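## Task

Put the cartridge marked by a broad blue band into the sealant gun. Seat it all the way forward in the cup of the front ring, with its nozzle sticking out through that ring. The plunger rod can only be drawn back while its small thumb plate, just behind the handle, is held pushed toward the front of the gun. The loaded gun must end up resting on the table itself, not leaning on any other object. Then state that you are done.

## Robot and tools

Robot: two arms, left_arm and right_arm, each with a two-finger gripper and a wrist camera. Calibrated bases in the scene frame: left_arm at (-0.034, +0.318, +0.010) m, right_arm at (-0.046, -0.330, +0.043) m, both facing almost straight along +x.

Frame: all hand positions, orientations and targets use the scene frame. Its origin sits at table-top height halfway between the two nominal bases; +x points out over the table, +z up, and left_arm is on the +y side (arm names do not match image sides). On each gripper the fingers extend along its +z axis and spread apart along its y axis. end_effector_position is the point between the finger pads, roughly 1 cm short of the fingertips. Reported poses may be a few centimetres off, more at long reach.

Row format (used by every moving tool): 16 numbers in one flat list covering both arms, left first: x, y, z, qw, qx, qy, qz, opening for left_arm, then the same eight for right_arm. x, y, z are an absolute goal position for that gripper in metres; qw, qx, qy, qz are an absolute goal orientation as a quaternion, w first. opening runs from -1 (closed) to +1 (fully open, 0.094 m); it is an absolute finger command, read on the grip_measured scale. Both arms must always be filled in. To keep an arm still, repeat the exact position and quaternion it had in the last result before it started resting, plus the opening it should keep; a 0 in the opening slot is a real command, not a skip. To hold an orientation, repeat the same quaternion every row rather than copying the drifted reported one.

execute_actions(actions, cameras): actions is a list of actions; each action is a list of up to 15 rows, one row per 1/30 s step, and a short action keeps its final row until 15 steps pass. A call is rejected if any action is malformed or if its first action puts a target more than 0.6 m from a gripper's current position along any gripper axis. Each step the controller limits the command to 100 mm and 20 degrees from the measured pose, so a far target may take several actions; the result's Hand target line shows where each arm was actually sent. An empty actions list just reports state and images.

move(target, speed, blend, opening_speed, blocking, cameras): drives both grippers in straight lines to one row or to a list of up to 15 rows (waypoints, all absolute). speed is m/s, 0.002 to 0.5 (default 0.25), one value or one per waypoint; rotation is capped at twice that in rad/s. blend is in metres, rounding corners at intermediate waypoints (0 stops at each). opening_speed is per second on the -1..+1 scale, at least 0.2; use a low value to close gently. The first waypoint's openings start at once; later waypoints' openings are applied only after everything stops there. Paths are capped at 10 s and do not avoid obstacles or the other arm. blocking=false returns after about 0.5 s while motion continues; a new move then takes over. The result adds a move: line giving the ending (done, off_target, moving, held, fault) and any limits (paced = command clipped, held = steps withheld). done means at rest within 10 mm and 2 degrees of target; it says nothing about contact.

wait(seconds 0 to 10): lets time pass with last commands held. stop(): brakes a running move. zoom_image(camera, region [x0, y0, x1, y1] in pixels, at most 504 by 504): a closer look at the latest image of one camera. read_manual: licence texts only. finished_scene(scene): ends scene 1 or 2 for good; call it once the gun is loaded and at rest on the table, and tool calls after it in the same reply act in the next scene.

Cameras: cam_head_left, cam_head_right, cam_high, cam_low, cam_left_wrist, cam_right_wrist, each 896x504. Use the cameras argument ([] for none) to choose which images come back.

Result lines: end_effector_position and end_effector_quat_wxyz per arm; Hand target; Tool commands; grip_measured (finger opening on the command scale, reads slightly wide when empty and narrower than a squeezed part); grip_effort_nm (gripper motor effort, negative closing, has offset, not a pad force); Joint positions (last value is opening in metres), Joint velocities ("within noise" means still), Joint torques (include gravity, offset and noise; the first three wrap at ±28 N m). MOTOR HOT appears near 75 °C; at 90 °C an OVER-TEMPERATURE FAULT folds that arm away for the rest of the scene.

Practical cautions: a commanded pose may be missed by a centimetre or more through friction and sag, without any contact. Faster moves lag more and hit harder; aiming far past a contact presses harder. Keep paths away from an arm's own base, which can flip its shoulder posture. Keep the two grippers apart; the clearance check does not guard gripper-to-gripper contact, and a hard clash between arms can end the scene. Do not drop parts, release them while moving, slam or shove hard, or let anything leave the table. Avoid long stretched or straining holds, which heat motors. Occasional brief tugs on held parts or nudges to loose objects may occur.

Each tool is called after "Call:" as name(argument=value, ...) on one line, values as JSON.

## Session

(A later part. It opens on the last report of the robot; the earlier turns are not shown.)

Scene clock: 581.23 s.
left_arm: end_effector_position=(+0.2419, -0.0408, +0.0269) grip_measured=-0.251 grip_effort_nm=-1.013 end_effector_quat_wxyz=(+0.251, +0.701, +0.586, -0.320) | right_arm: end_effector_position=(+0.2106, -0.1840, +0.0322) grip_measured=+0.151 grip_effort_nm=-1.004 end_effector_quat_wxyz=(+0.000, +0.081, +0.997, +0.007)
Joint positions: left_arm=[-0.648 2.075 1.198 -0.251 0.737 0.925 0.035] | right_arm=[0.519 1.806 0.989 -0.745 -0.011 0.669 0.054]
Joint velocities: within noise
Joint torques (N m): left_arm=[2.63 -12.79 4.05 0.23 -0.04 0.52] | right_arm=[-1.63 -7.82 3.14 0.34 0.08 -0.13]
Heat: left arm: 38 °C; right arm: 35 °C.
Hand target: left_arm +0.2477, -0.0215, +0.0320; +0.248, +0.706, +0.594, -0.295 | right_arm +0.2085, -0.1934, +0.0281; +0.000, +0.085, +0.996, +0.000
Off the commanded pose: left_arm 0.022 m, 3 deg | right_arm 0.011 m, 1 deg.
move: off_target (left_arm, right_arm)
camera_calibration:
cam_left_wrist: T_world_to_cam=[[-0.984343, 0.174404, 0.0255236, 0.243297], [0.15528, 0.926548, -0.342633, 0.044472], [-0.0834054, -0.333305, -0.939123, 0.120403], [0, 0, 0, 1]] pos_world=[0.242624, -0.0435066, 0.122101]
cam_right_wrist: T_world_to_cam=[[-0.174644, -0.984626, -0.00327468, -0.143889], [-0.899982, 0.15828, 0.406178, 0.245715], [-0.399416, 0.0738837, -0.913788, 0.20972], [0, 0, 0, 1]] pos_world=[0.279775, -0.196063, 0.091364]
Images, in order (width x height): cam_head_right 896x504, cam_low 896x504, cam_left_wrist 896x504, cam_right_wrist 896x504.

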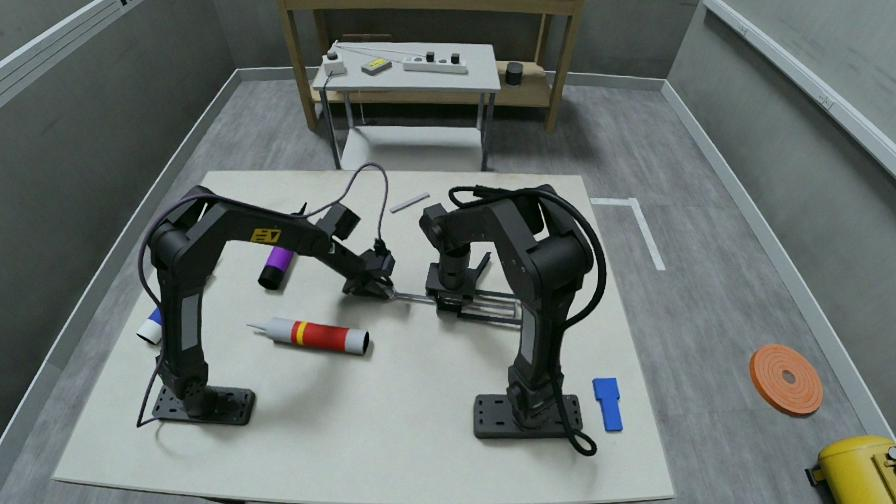

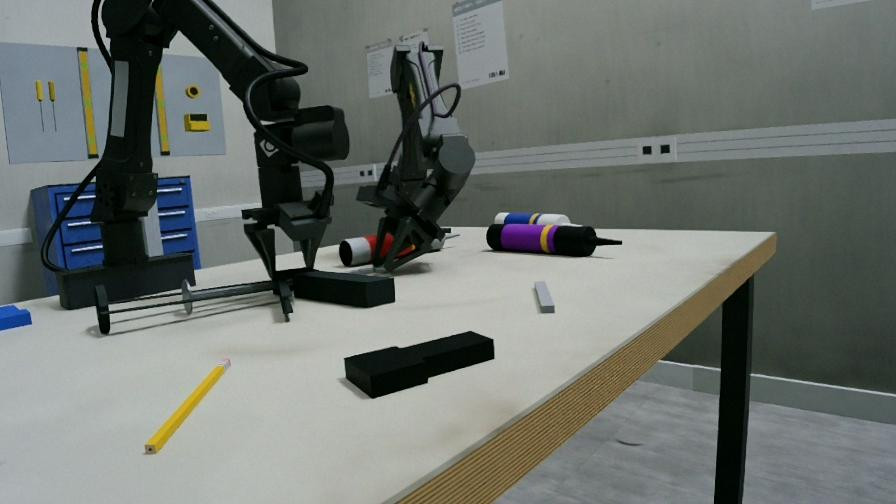

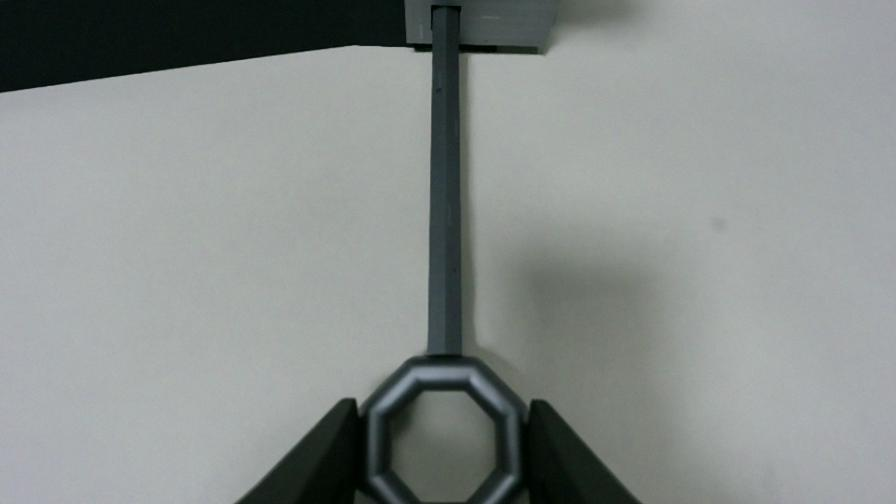

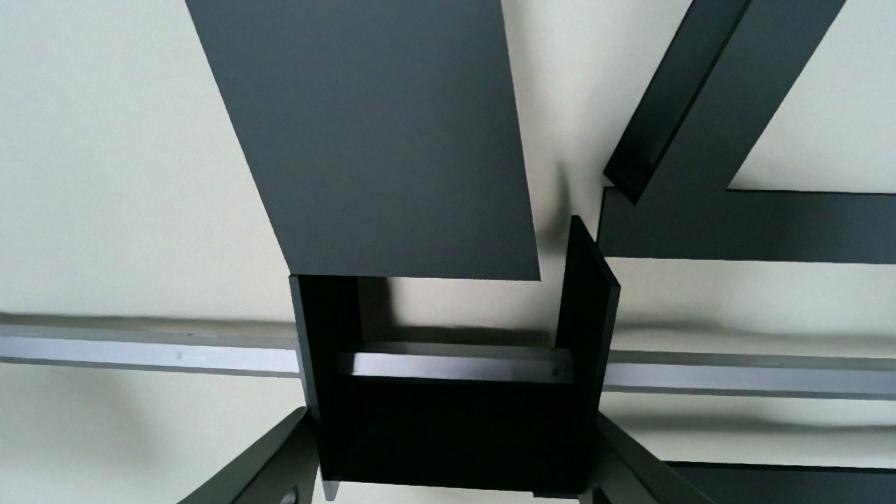

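Call:
move(target=[0.2560, 0.040, 0.0340, 0.2465, 0.7067, 0.5951, -0.2927, -0.8, 0.2090, -0.1960, 0.028, 0, 0.0854, 0.9963, 0, -0.3], cameras=["cam_low", "cam_left_wrist", "cam_right_wrist", "cam_head_right"], speed=0.06)

Scene clock: 593.50 s.
left_arm: end_effector_position=(+0.2614, +0.0398, +0.0192) grip_measured=-0.798 grip_effort_nm=-0.090 end_effector_quat_wxyz=(+0.242, +0.699, +0.605, -0.295) | right_arm: end_effector_position=(+0.2146, -0.1820, +0.0328) grip_measured=+0.098 grip_effort_nm=-1.009 end_effector_quat_wxyz=(+0.006, +0.081, +0.997, +0.016)
Joint positions: left_arm=[-0.454 2.015 1.12 -0.401 0.743 1.152 0.009] | right_arm=[0.513 1.803 0.987 -0.727 -0.02 0.662 0.052]
Joint velocities: within noise
Joint torques (N m): left_arm=[-0.21 -12.1 4.85 0.24 0.3 0.15] | right_arm=[-1.7 -7.75 3.11 0.17 0.16 -0.17]
Heat: left arm: 38 °C; right arm: 35 °C.
Hand target: left_arm +0.2573, +0.0407, +0.0325; +0.246, +0.705, +0.598, -0.290 | right_arm +0.2090, -0.1954, +0.0282; +0.000, +0.083, +0.997, +0.000
Off the commanded pose: left_arm 0.016 m, 1 deg | right_arm 0.016 m, 2 deg.
move: off_target (left_arm, right_arm)
camera_calibration:
cam_left_wrist: T_world_to_cam=[[-0.990046, 0.139429, 0.0191986, 0.251608], [0.127905, 0.948236, -0.29067, -0.0305715], [-0.0587327, -0.285321, -0.956631, 0.133605], [0, 0, 0, 1]] pos_world=[0.26086, 0.0320277, 0.114094]
cam_right_wrist: T_world_to_cam=[[-0.17431, -0.984424, -0.0229306, -0.140654], [-0.905295, 0.151051, 0.39702, 0.248826], [-0.387373, 0.0899637, -0.917523, 0.212185], [0, 0, 0, 1]] pos_world=[0.282938, -0.195137, 0.0926703]
Images, in order (width x height): cam_head_right 896x504, cam_low 896x504, cam_left_wrist 896x504, cam_right_wrist 896x504.

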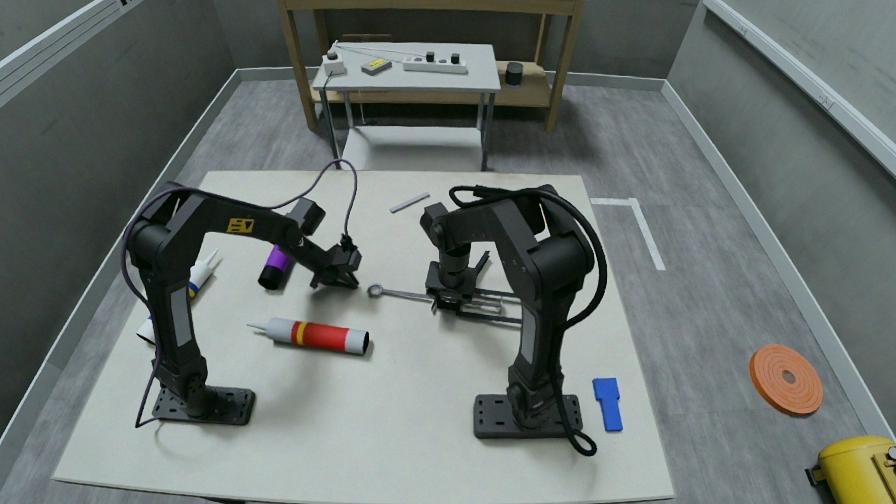

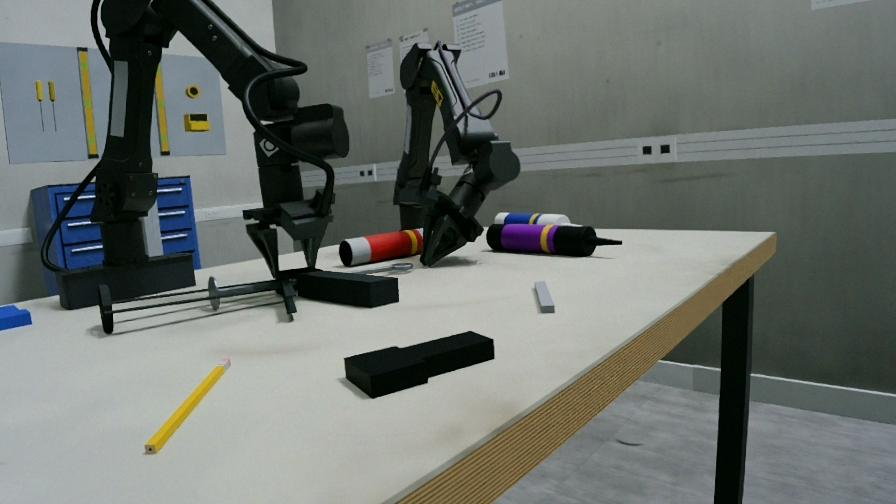

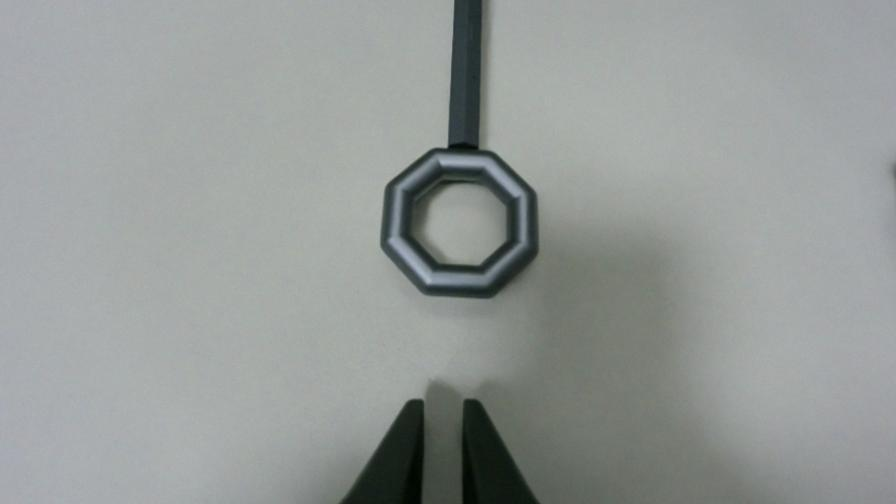

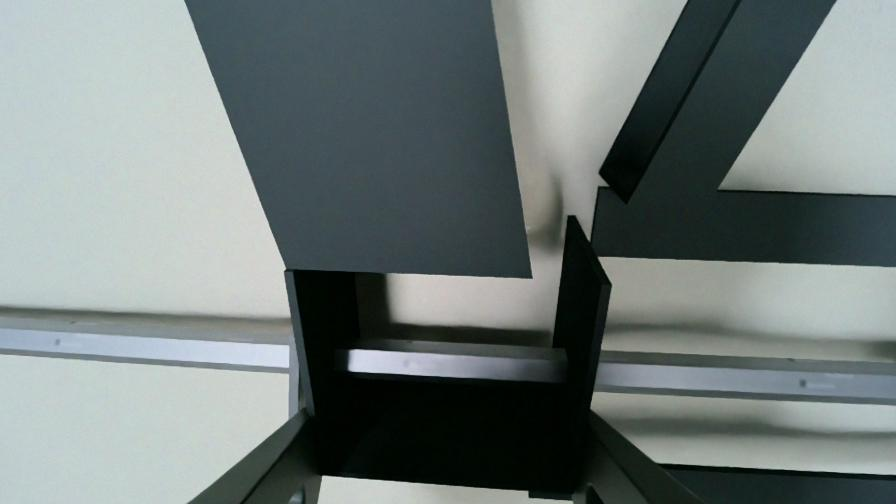

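Call:
move(target=[0.2560, 0.055, 0.060, 0.2465, 0.7067, 0.5951, -0.2927, -0.2, 0.2110, -0.1870, 0.026, 0, 0.0854, 0.9963, 0, 0.35], cameras=["cam_low", "cam_left_wrist", "cam_right_wrist"], speed=0.06)

Call:
zoom_image(camera="cam_low", region=[220, 200, 420, 320])

Scene clock: 613.87 s.
left_arm: end_effector_position=(+0.2537, +0.0587, +0.0370) grip_measured=-0.202 grip_effort_nm=0.120 end_effector_quat_wxyz=(+0.228, +0.699, +0.609, -0.296) | right_arm: end_effector_position=(+0.2121, -0.1866, +0.0290) grip_measured=+0.348 grip_effort_nm=0.139 end_effector_quat_wxyz=(+0.001, +0.086, +0.996, +0.009)
Joint positions: left_arm=[-0.418 1.948 1.12 -0.535 0.743 1.207 0.037] | right_arm=[0.507 1.811 0.98 -0.729 -0.014 0.666 0.063]
Joint velocities: within noise
Joint torques (N m): left_arm=[0.31 -11.78 6.97 0.17 0.46 0.16] | right_arm=[0.72 -6.46 5.26 0.19 0.11 0.1]
Heat: left arm: 40 °C; right arm: 36 °C.
Hand target: left_arm +0.2581, +0.0569, +0.0592; +0.248, +0.704, +0.598, -0.292 | right_arm +0.2103, -0.1876, +0.0257; -0.001, +0.087, +0.996, -0.001
Off the commanded pose: left_arm 0.023 m, 3 deg | right_arm 0.003 m, 1 deg.
move: off_target (left_arm)
camera_calibration:
cam_left_wrist: T_world_to_cam=[[-0.988984, 0.141429, 0.0436877, 0.239787], [0.124316, 0.953804, -0.273502, -0.0424471], [-0.0803505, -0.265058, -0.960879, 0.160032], [0, 0, 0, 1]] pos_world=[0.255281, 0.0489913, 0.131686]
cam_right_wrist: T_world_to_cam=[[-0.183664, -0.98296, -0.0075912, -0.143906], [-0.899014, 0.164845, 0.405709, 0.249837], [-0.397544, 0.0813386, -0.913971, 0.208623], [0, 0, 0, 1]] pos_world=[0.281114, -0.199607, 0.0882218]
Images, in order (width x height): cam_low 896x504, cam_left_wrist 896x504, cam_right_wrist 896x504.

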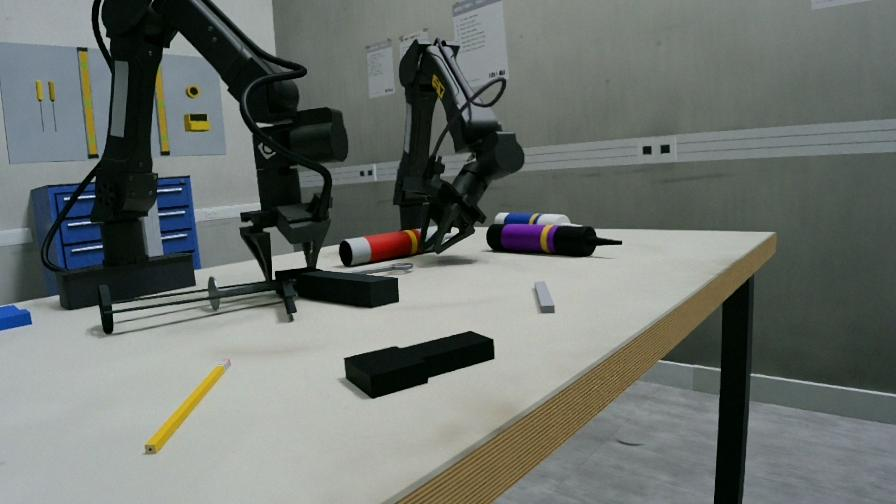

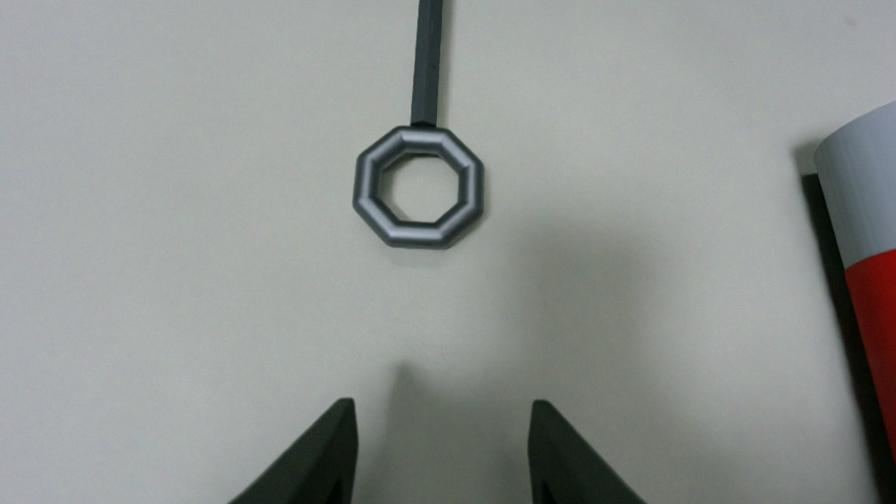

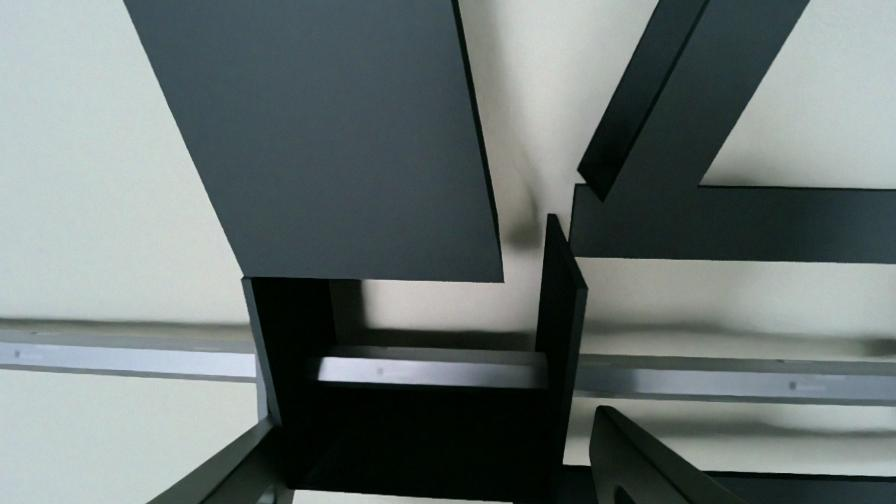

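Scaled by 2.520 from the camera's 896x504 image, which has a finer 1280x720 frame.

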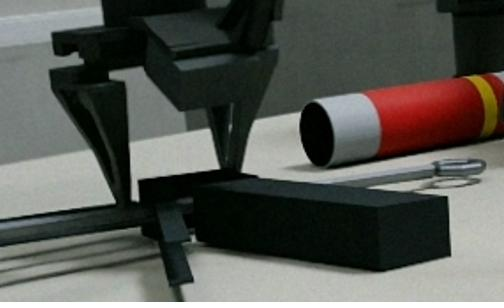

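Call:
move(target=[[0.2560, 0.060, 0.060, 0.2465, 0.7067, 0.5951, -0.2927, 0.3, 0.2110, -0.1820, 0.045, 0, 0.0854, 0.9963, 0, 0.6],[0.2560, 0.055, 0.060, 0.2465, 0.7067, 0.5951, -0.2927, 0.3, 0.2105, -0.1810, 0.020, 0, 0.0854, 0.9963, 0, 0.6]], cameras=["cam_low", "cam_left_wrist", "cam_right_wrist"], speed=0.05)

Call:
zoom_image(camera="cam_low", region=[220, 200, 420, 320])

Scene clock: 631.10 s.
left_arm: end_effector_position=(+0.2521, +0.0595, +0.0366) grip_measured=+0.298 grip_effort_nm=0.120 end_effector_quat_wxyz=(+0.227, +0.704, +0.604, -0.296) | right_arm: end_effector_position=(+0.2119, -0.1805, +0.0252) grip_measured=+0.598 grip_effort_nm=0.144 end_effector_quat_wxyz=(-0.001, +0.081, +0.997, +0.005)
Joint positions: left_arm=[-0.418 1.948 1.12 -0.544 0.743 1.225 0.061] | right_arm=[0.529 1.834 0.992 -0.724 -0.01 0.678 0.075]
Joint velocities: within noise
Joint torques (N m): left_arm=[-0.54 -11.79 7.04 0.23 0.46 -0.03] | right_arm=[0.59 -6.74 4.34 0.38 0.09 0.13]
Heat: left arm: 40 °C; right arm: 34 °C.
Hand target: left_arm +0.2554, +0.0540, +0.0593; +0.247, +0.708, +0.594, -0.293 | right_arm +0.2105, -0.1811, +0.0201; +0.000, +0.085, +0.996, +0.000
Off the commanded pose: left_arm 0.024 m, 3 deg | right_arm 0.005 m, 1 deg.
move: off_target (left_arm)
camera_calibration:
cam_left_wrist: T_world_to_cam=[[-0.98719, 0.1545, 0.0398292, 0.236968], [0.138085, 0.952384, -0.271839, -0.0464971], [-0.0799319, -0.262857, -0.961518, 0.159523], [0, 0, 0, 1]] pos_world=[0.253103, 0.0496033, 0.131306]
cam_right_wrist: T_world_to_cam=[[-0.174656, -0.984629, -0.000128762, -0.140296], [-0.899151, 0.159441, 0.407561, 0.249124], [-0.401276, 0.071299, -0.913178, 0.203527], [0, 0, 0, 1]] pos_world=[0.281167, -0.192371, 0.0843046]
Images, in order (width x height): cam_low 896x504, cam_left_wrist 896x504, cam_right_wrist 896x504.

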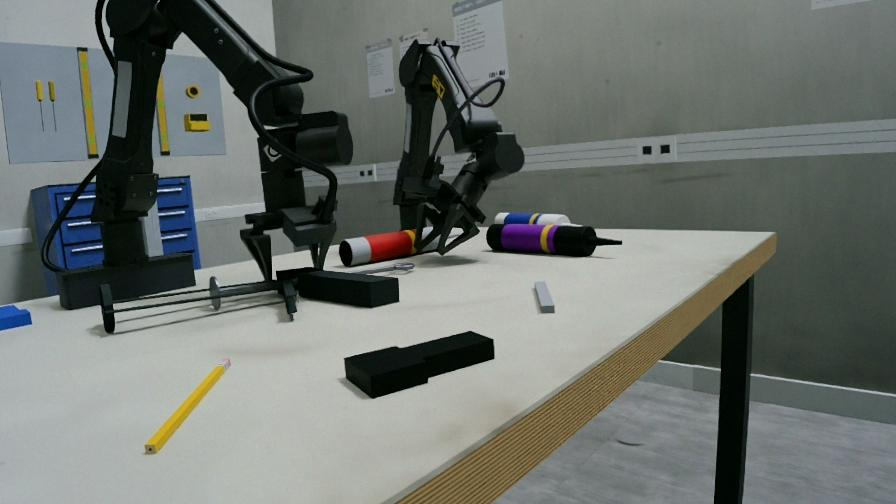

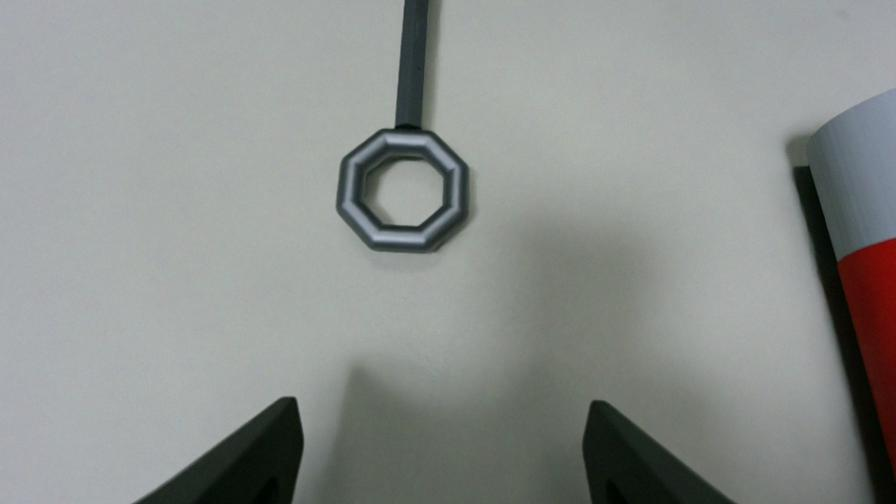

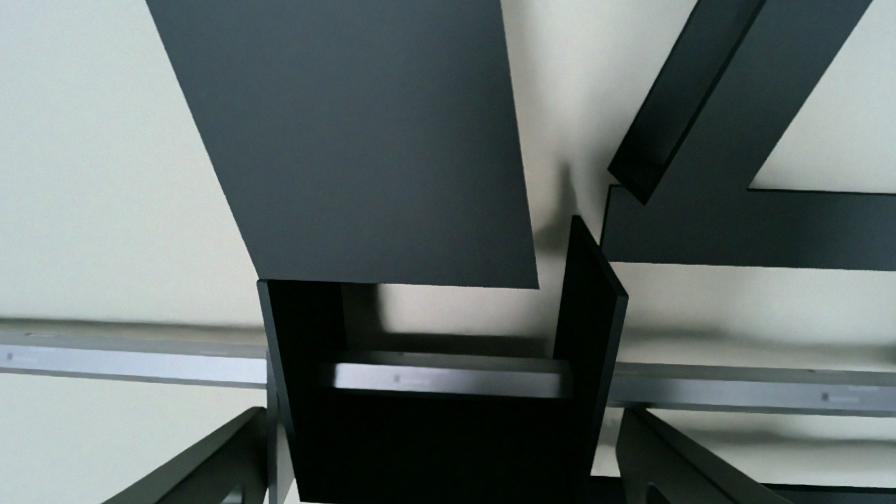

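Scaled by 2.520 from the camera's 896x504 image, which has a finer 1280x720 frame.

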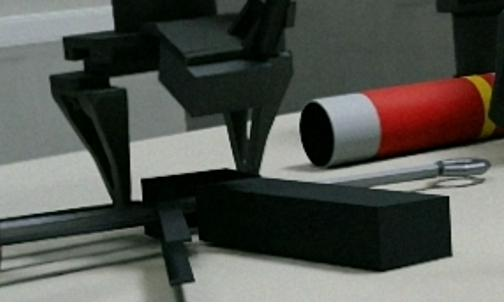

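Call:
move(target=[0.2560, 0.055, 0.070, 0.2465, 0.7067, 0.5951, -0.2927, 0.3, 0.2105, -0.1810, 0.014, 0, 0.0854, 0.9963, 0, 0.6], cameras=["cam_low", "cam_left_wrist", "cam_right_wrist", "cam_head_left"], speed=0.04)

Call:
zoom_image(camera="cam_low", region=[220, 200, 420, 320])

Call:
zoom_image(camera="cam_head_left", region=[120, 150, 440, 400])

Scene clock: 654.73 s.
left_arm: end_effector_position=(+0.2514, +0.0598, +0.0442) grip_measured=+0.298 grip_effort_nm=0.110 end_effector_quat_wxyz=(+0.227, +0.704, +0.604, -0.296) | right_arm: end_effector_position=(+0.2117, -0.1806, +0.0215) grip_measured=+0.598 grip_effort_nm=0.144 end_effector_quat_wxyz=(-0.001, +0.083, +0.997, +0.005)
Joint positions: left_arm=[-0.418 1.929 1.129 -0.572 0.743 1.225 0.061] | right_arm=[0.529 1.842 0.984 -0.709 -0.01 0.682 0.075]
Joint velocities: within noise
Joint torques (N m): left_arm=[-0.38 -11.86 7.8 0.14 0.47 -0.05] | right_arm=[0.46 -6.41 4.16 0.47 0.07 0.1]
Heat: left arm: 40 °C; right arm: 34 °C.
Hand target: left_arm +0.2561, +0.0548, +0.0693; +0.247, +0.707, +0.595, -0.293 | right_arm +0.2108, -0.1812, +0.0148; +0.001, +0.086, +0.996, +0.000
Off the commanded pose: left_arm 0.027 m, 3 deg | right_arm 0.008 m, 1 deg.
move: off_target (left_arm)
camera_calibration:
cam_left_wrist: T_world_to_cam=[[-0.98719, 0.1545, 0.0398292, 0.235937], [0.138085, 0.952384, -0.271839, -0.0446299], [-0.0799319, -0.262857, -0.961518, 0.166853], [0, 0, 0, 1]] pos_world=[0.252414, 0.049911, 0.138903]
cam_right_wrist: T_world_to_cam=[[-0.179186, -0.983815, -0.000117817, -0.139358], [-0.898388, 0.163577, 0.407606, 0.251035], [-0.400989, 0.0731429, -0.913158, 0.200331], [0, 0, 0, 1]] pos_world=[0.280887, -0.192819, 0.0805941]
Images, in order (width x height): cam_head_left 896x504, cam_low 896x504, cam_left_wrist 896x504, cam_right_wrist 896x504.

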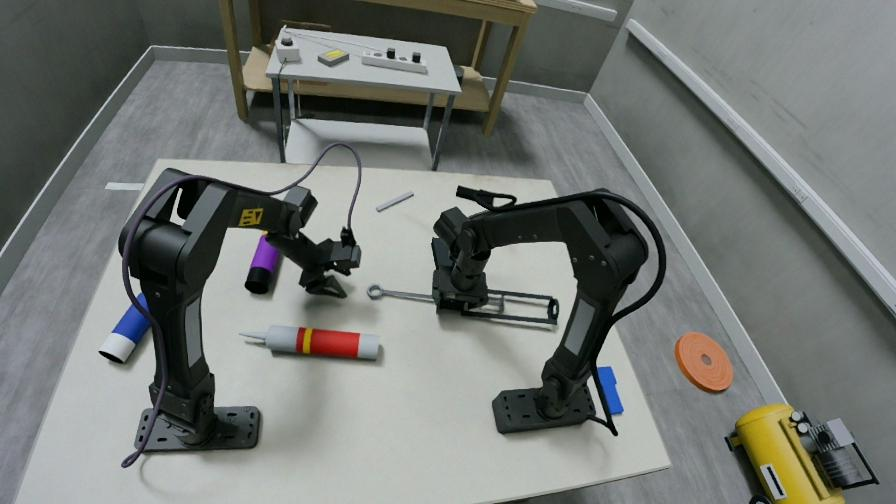

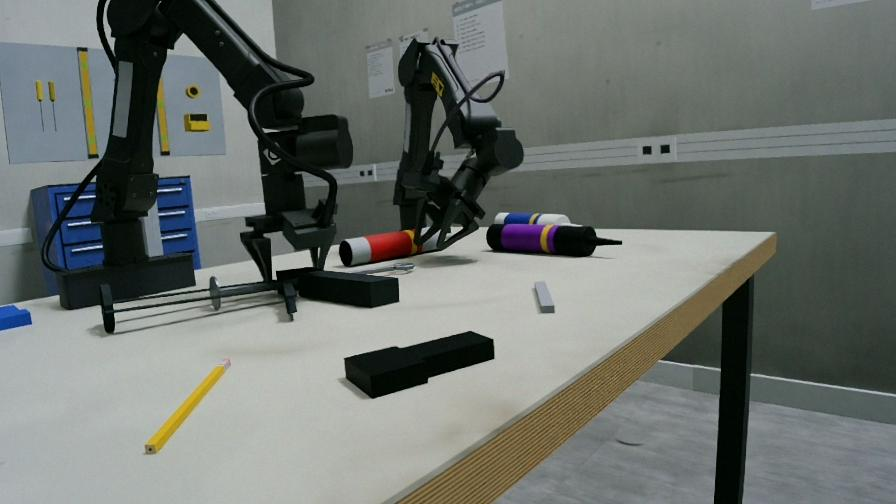

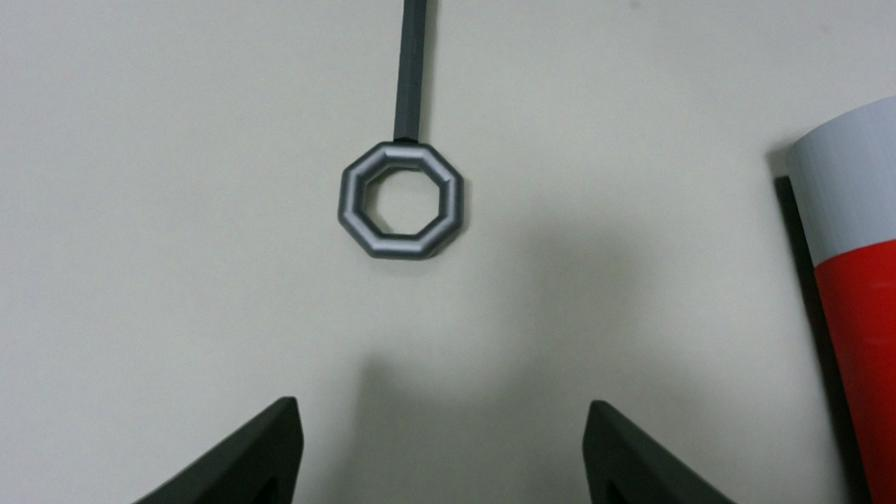

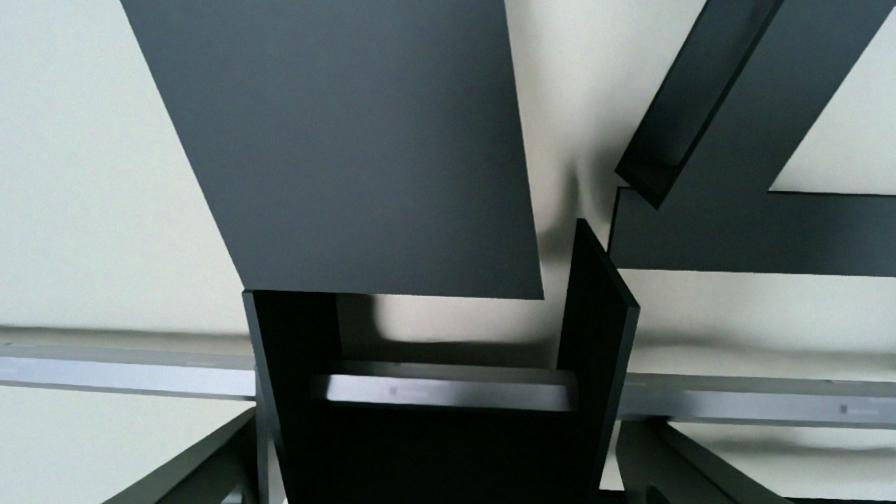

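Scaled by 2.520 from the camera's 896x504 image, which has a finer 1280x720 frame.

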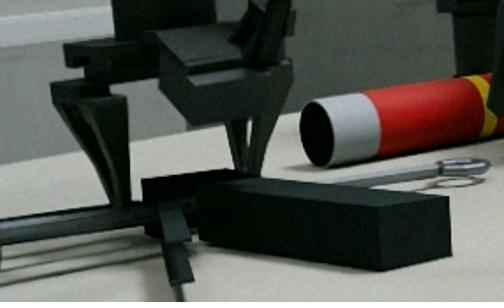

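Scaled by 1.575 from the camera's 896x504 image, which has a finer 1280x720 frame.

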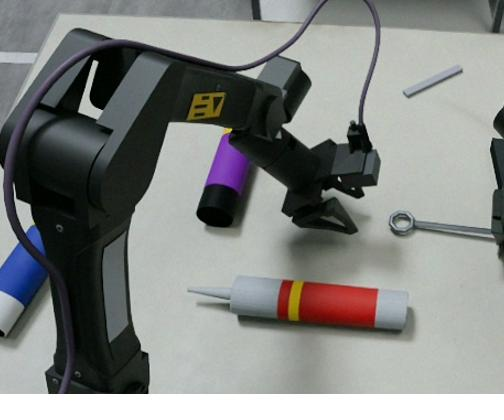

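Call:
move(target=[0.2560, 0.045, 0.070, 0.2465, 0.7067, 0.5951, -0.2927, 0.3, 0.2105, -0.1820, 0.014, 0, 0.0854, 0.9963, 0, -0.1], cameras=["cam_low", "cam_left_wrist", "cam_right_wrist"], speed=0.04, opening_speed=0.4)

Call:
zoom_image(camera="cam_low", region=[220, 200, 420, 320])

Scene clock: 669.13 s.
left_arm: end_effector_position=(+0.2467, +0.0502, +0.0469) grip_measured=+0.298 grip_effort_nm=0.120 end_effector_quat_wxyz=(+0.224, +0.709, +0.598, -0.299) | right_arm: end_effector_position=(+0.2127, -0.1806, +0.0212) grip_measured=+0.184 grip_effort_nm=-1.004 end_effector_quat_wxyz=(+0.000, +0.081, +0.997, +0.009)
Joint positions: left_arm=[-0.447 1.929 1.14 -0.573 0.743 1.21 0.061] | right_arm=[0.524 1.842 0.983 -0.702 -0.014 0.673 0.056]
Joint velocities: within noise
Joint torques (N m): left_arm=[-0.44 -11.11 7.91 0.35 0.42 -0.14] | right_arm=[0.28 -6.41 4.03 0.41 0.11 0.05]
Heat: left arm: 38 °C; right arm: 34 °C.
Hand target: left_arm +0.2542, +0.0437, +0.0695; +0.247, +0.711, +0.590, -0.293 | right_arm +0.2107, -0.1833, +0.0142; -0.001, +0.083, +0.997, +0.000
Off the commanded pose: left_arm 0.025 m, 3 deg | right_arm 0.008 m, 1 deg.
move: off_target (left_arm)
camera_calibration:
cam_left_wrist: T_world_to_cam=[[-0.984152, 0.172386, 0.0415659, 0.230922], [0.154725, 0.949306, -0.273639, -0.0379535], [-0.0866303, -0.262871, -0.960934, 0.168146], [0, 0, 0, 1]] pos_world=[0.247701, 0.0404224, 0.141593]
cam_right_wrist: T_world_to_cam=[[-0.174618, -0.984614, -0.00661572, -0.140162], [-0.899894, 0.156859, 0.406922, 0.251256], [-0.399623, 0.0770094, -0.913439, 0.200908], [0, 0, 0, 1]] pos_world=[0.281917, -0.192889, 0.0803489]
Images, in order (width x height): cam_low 896x504, cam_left_wrist 896x504, cam_right_wrist 896x504.

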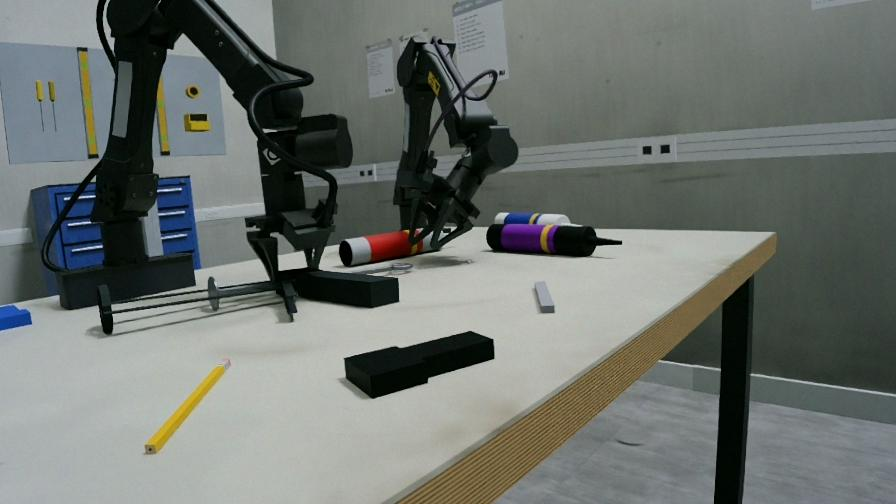

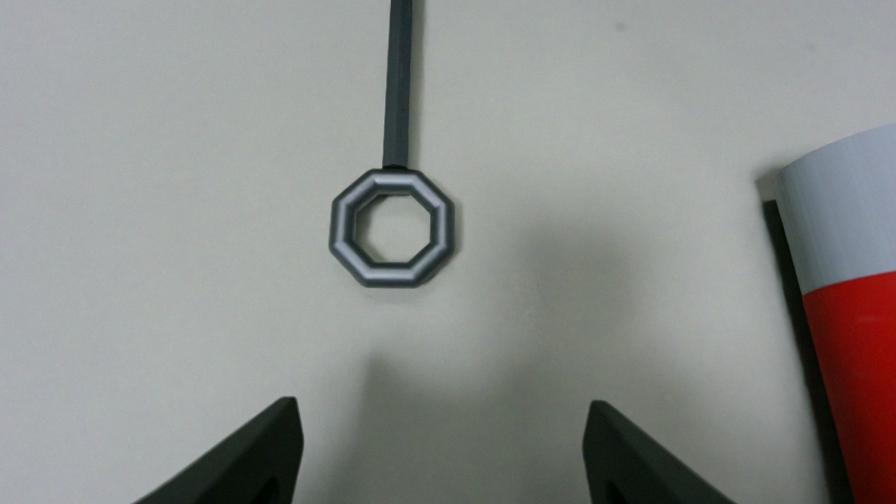

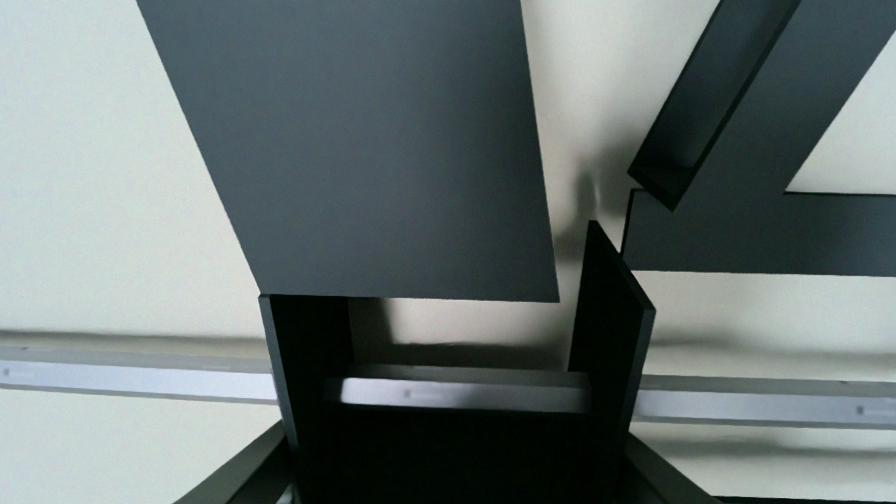

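Scaled by 2.520 from the camera's 896x504 image, which has a finer 1280x720 frame.

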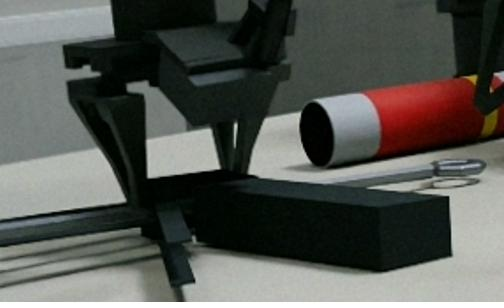

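Call:
move(target=[0.2600, 0.008, 0.054, 0.2465, 0.7067, 0.5951, -0.2927, 0.4, 0.2105, -0.1820, 0.014, 0, 0.0854, 0.9963, 0, -0.1], cameras=["cam_low", "cam_left_wrist"], speed=0.05)

Scene clock: 699.30 s.
left_arm: end_effector_position=(+0.2465, +0.0179, +0.0503) grip_measured=+0.398 grip_effort_nm=0.125 end_effector_quat_wxyz=(+0.227, +0.706, +0.600, -0.299) | right_arm: end_effector_position=(+0.2127, -0.1806, +0.0212) grip_measured=+0.184 grip_effort_nm=-1.009 end_effector_quat_wxyz=(+0.000, +0.081, +0.997, +0.009)
Joint positions: left_arm=[-0.528 1.952 1.18 -0.507 0.724 1.092 0.066] | right_arm=[0.524 1.842 0.983 -0.702 -0.014 0.673 0.056]
Joint velocities: within noise
Joint torques (N m): left_arm=[-0.47 -7.13 8.2 0.93 0.28 -0.15] | right_arm=[0.66 -6.39 4.05 0.41 0.11 0.15]
Heat: left arm: 36 °C; right arm: 34 °C.
Hand target: left_arm +0.2595, +0.0085, +0.0543; +0.247, +0.707, +0.595, -0.292 | right_arm +0.2103, -0.1822, +0.0143; +0.000, +0.085, +0.996, +0.000
Off the commanded pose: left_arm 0.017 m, 2 deg | right_arm 0.008 m, 1 deg.
move: off_target (left_arm)
camera_calibration:
cam_left_wrist: T_world_to_cam=[[-0.985598, 0.164482, 0.0392762, 0.236788], [0.147305, 0.949128, -0.278313, -0.0042535], [-0.0830555, -0.268519, -0.959687, 0.162123], [0, 0, 0, 1]] pos_world=[0.247469, 0.00862311, 0.145104]
Images, in order (width x height): cam_low 896x504, cam_left_wrist 896x504.

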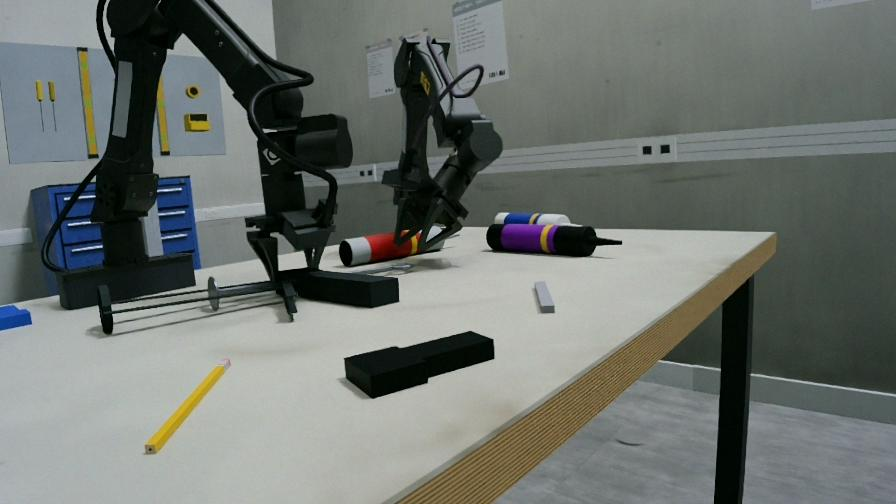

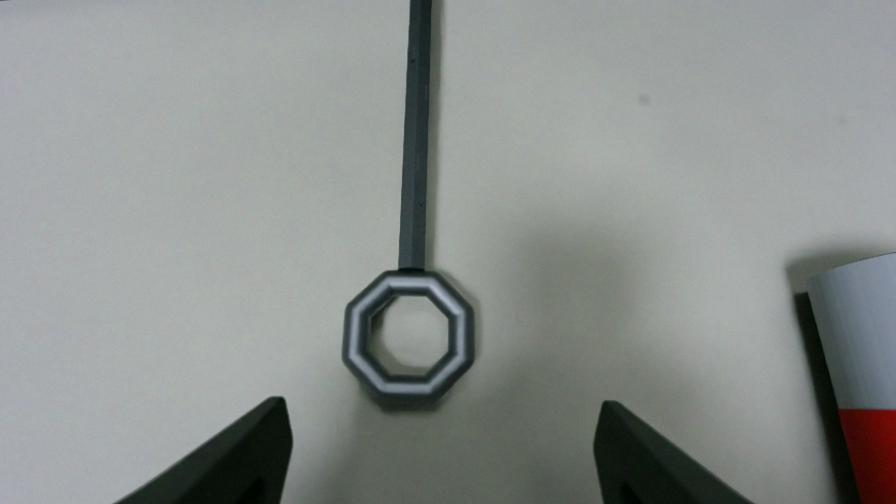

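Call:
move(target=[0.2610, -0.0135, 0.0315, 0.2465, 0.7067, 0.5951, -0.2927, 0.4, 0.2105, -0.1820, 0.014, 0, 0.0854, 0.9963, 0, -0.1], cameras=["cam_low", "cam_left_wrist"], speed=0.04)

Scene clock: 715.20 s.
left_arm: end_effector_position=(+0.2478, -0.0023, +0.0283) grip_measured=+0.398 grip_effort_nm=0.120 end_effector_quat_wxyz=(+0.227, +0.706, +0.601, -0.299) | right_arm: end_effector_position=(+0.2127, -0.1806, +0.0212) grip_measured=+0.184 grip_effort_nm=-1.004 end_effector_quat_wxyz=(+0.000, +0.081, +0.997, +0.009)
Joint positions: left_arm=[-0.574 2.029 1.189 -0.403 0.709 1.032 0.066] | right_arm=[0.524 1.842 0.983 -0.702 -0.014 0.673 0.056]
Joint velocities: within noise
Joint torques (N m): left_arm=[-0.43 -7.5 8.06 0.97 0.3 -0.15] | right_arm=[0.68 -6.41 4.07 0.42 0.11 0.15]
Heat: left arm: 35 °C; right arm: 34 °C.
Hand target: left_arm +0.2604, -0.0123, +0.0313; +0.246, +0.706, +0.596, -0.293 | right_arm +0.2103, -0.1822, +0.0143; +0.000, +0.085, +0.996, +0.000
Off the commanded pose: left_arm 0.018 m, 3 deg | right_arm 0.008 m, 1 deg.
move: off_target (left_arm)
camera_calibration:
cam_left_wrist: T_world_to_cam=[[-0.985795, 0.162809, 0.0412514, 0.242282], [0.14531, 0.94993, -0.276618, 0.00901181], [-0.0842218, -0.266694, -0.960094, 0.135971], [0, 0, 0, 1]] pos_world=[0.248983, -0.0117435, 0.123044]
Images, in order (width x height): cam_low 896x504, cam_left_wrist 896x504.

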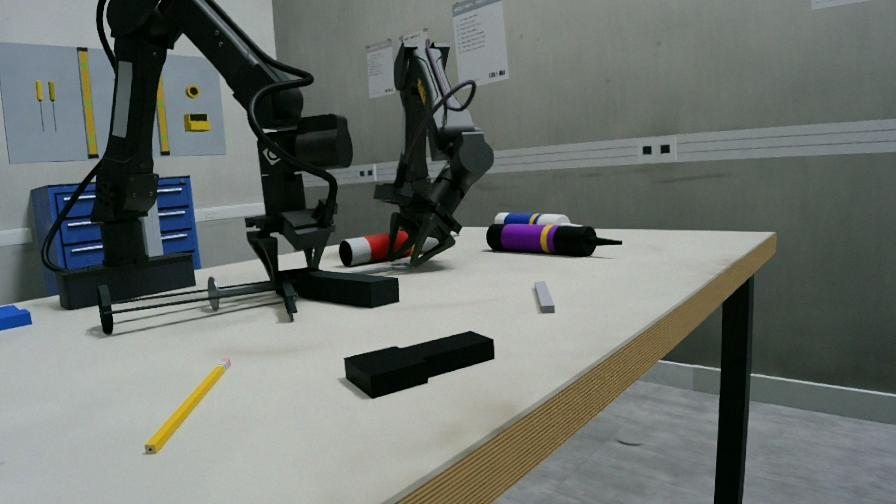

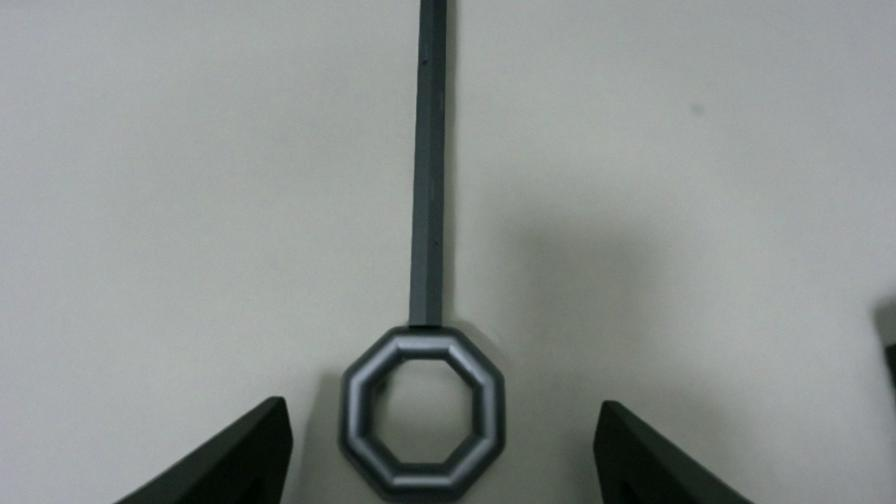

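Call:
move(target=[0.2650, -0.0190, 0.027, 0.2465, 0.7067, 0.5951, -0.2927, 0.4, 0.2105, -0.1820, 0.014, 0, 0.0854, 0.9963, 0, -0.1], cameras=["cam_left_wrist"], speed=0.04)

Scene clock: 727.03 s.
left_arm: end_effector_position=(+0.2548, -0.0066, +0.0251) grip_measured=+0.398 grip_effort_nm=0.120 end_effector_quat_wxyz=(+0.229, +0.704, +0.602, -0.298) | right_arm: end_effector_position=(+0.2127, -0.1806, +0.0212) grip_measured=+0.184 grip_effort_nm=-1.009 end_effector_quat_wxyz=(+0.000, +0.081, +0.997, +0.009)
Joint positions: left_arm=[-0.574 2.057 1.215 -0.392 0.707 1.024 0.066] | right_arm=[0.524 1.842 0.983 -0.702 -0.014 0.673 0.056]
Joint velocities: within noise
Joint torques (N m): left_arm=[-0.53 -7.51 8.09 0.99 0.31 -0.16] | right_arm=[0.66 -6.41 4.05 0.42 0.11 0.14]
Heat: left arm: 35 °C; right arm: 34 °C.
Hand target: left_arm +0.2666, -0.0172, +0.0279; +0.248, +0.705, +0.597, -0.292 | right_arm +0.2103, -0.1822, +0.0143; +0.000, +0.085, +0.996, +0.000
Off the commanded pose: left_arm 0.016 m, 2 deg | right_arm 0.008 m, 1 deg.
move: off_target (left_arm)
camera_calibration:
cam_left_wrist: T_world_to_cam=[[-0.986885, 0.156989, 0.0375808, 0.250263], [0.140517, 0.950046, -0.27869, 0.0124373], [-0.0794548, -0.269754, -0.959646, 0.131117], [0, 0, 0, 1]] pos_world=[0.255651, -0.0157353, 0.119887]
Images, in order (width x height): cam_left_wrist 896x504.

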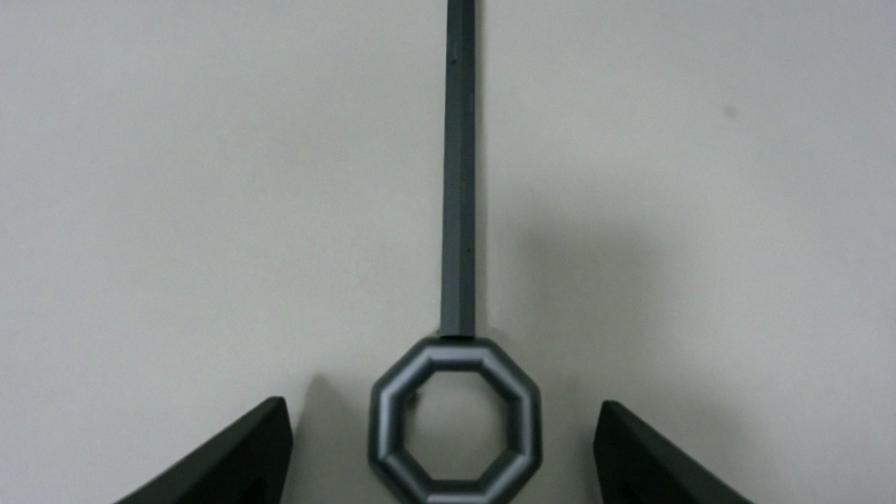

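Call:
move(target=[[0.2630, -0.0250, 0.0255, 0.2465, 0.7067, 0.5951, -0.2927, 0.4, 0.2105, -0.1820, 0.014, 0, 0.0854, 0.9963, 0, -0.1],[0.2630, -0.0250, 0.0255, 0.2465, 0.7067, 0.5951, -0.2927, -1, 0.2105, -0.1820, 0.014, 0, 0.0854, 0.9963, 0, -0.4]], cameras=["cam_left_wrist"], speed=0.04, opening_speed=0.8)

Scene clock: 744.57 s.
left_arm: end_effector_position=(+0.2503, -0.0153, +0.0232) grip_measured=-0.232 grip_effort_nm=-1.018 end_effector_quat_wxyz=(+0.228, +0.708, +0.599, -0.297) | right_arm: end_effector_position=(+0.2127, -0.1806, +0.0212) grip_measured=+0.184 grip_effort_nm=-1.009 end_effector_quat_wxyz=(+0.000, +0.081, +0.997, +0.009)
Joint positions: left_arm=[-0.6 2.064 1.218 -0.374 0.698 1.006 0.036] | right_arm=[0.524 1.842 0.983 -0.702 -0.014 0.673 0.056]
Joint velocities: within noise
Joint torques (N m): left_arm=[-0.55 -7.61 7.92 0.99 0.33 -0.16] | right_arm=[0.66 -6.41 4.05 0.41 0.11 0.15]
Heat: left arm: 34 °C; right arm: 34 °C.
Hand target: left_arm +0.2614, -0.0253, +0.0258; +0.246, +0.708, +0.594, -0.293 | right_arm +0.2103, -0.1822, +0.0143; +0.000, +0.085, +0.996, +0.000
Off the commanded pose: left_arm 0.016 m, 2 deg | right_arm 0.008 m, 1 deg.
move: off_target (left_arm); target 2's new opening was sent with left_arm's hand 0.019 m and 3 deg from that target
camera_calibration:
cam_left_wrist: T_world_to_cam=[[-0.985443, 0.166527, 0.0342226, 0.247211], [0.150822, 0.949237, -0.276048, 0.0181788], [-0.0784546, -0.266868, -0.960534, 0.12635], [0, 0, 0, 1]] pos_world=[0.250783, -0.0247044, 0.117922]
Images, in order (width x height): cam_left_wrist 896x504.

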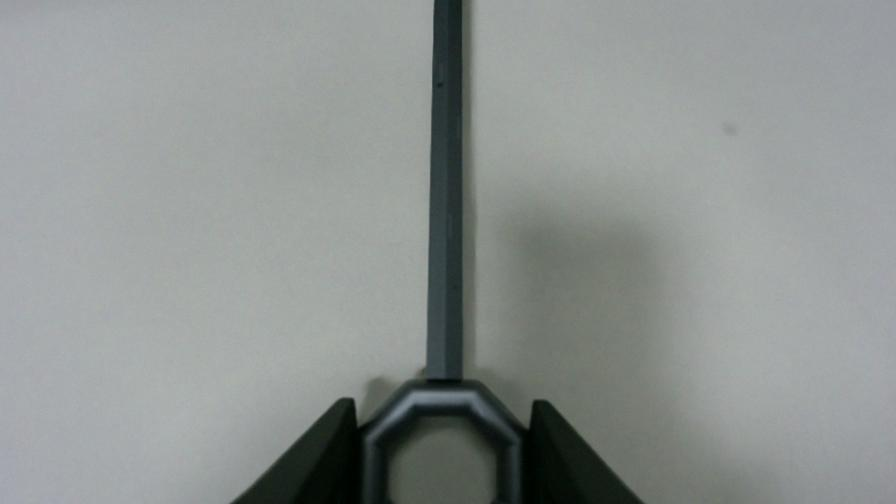

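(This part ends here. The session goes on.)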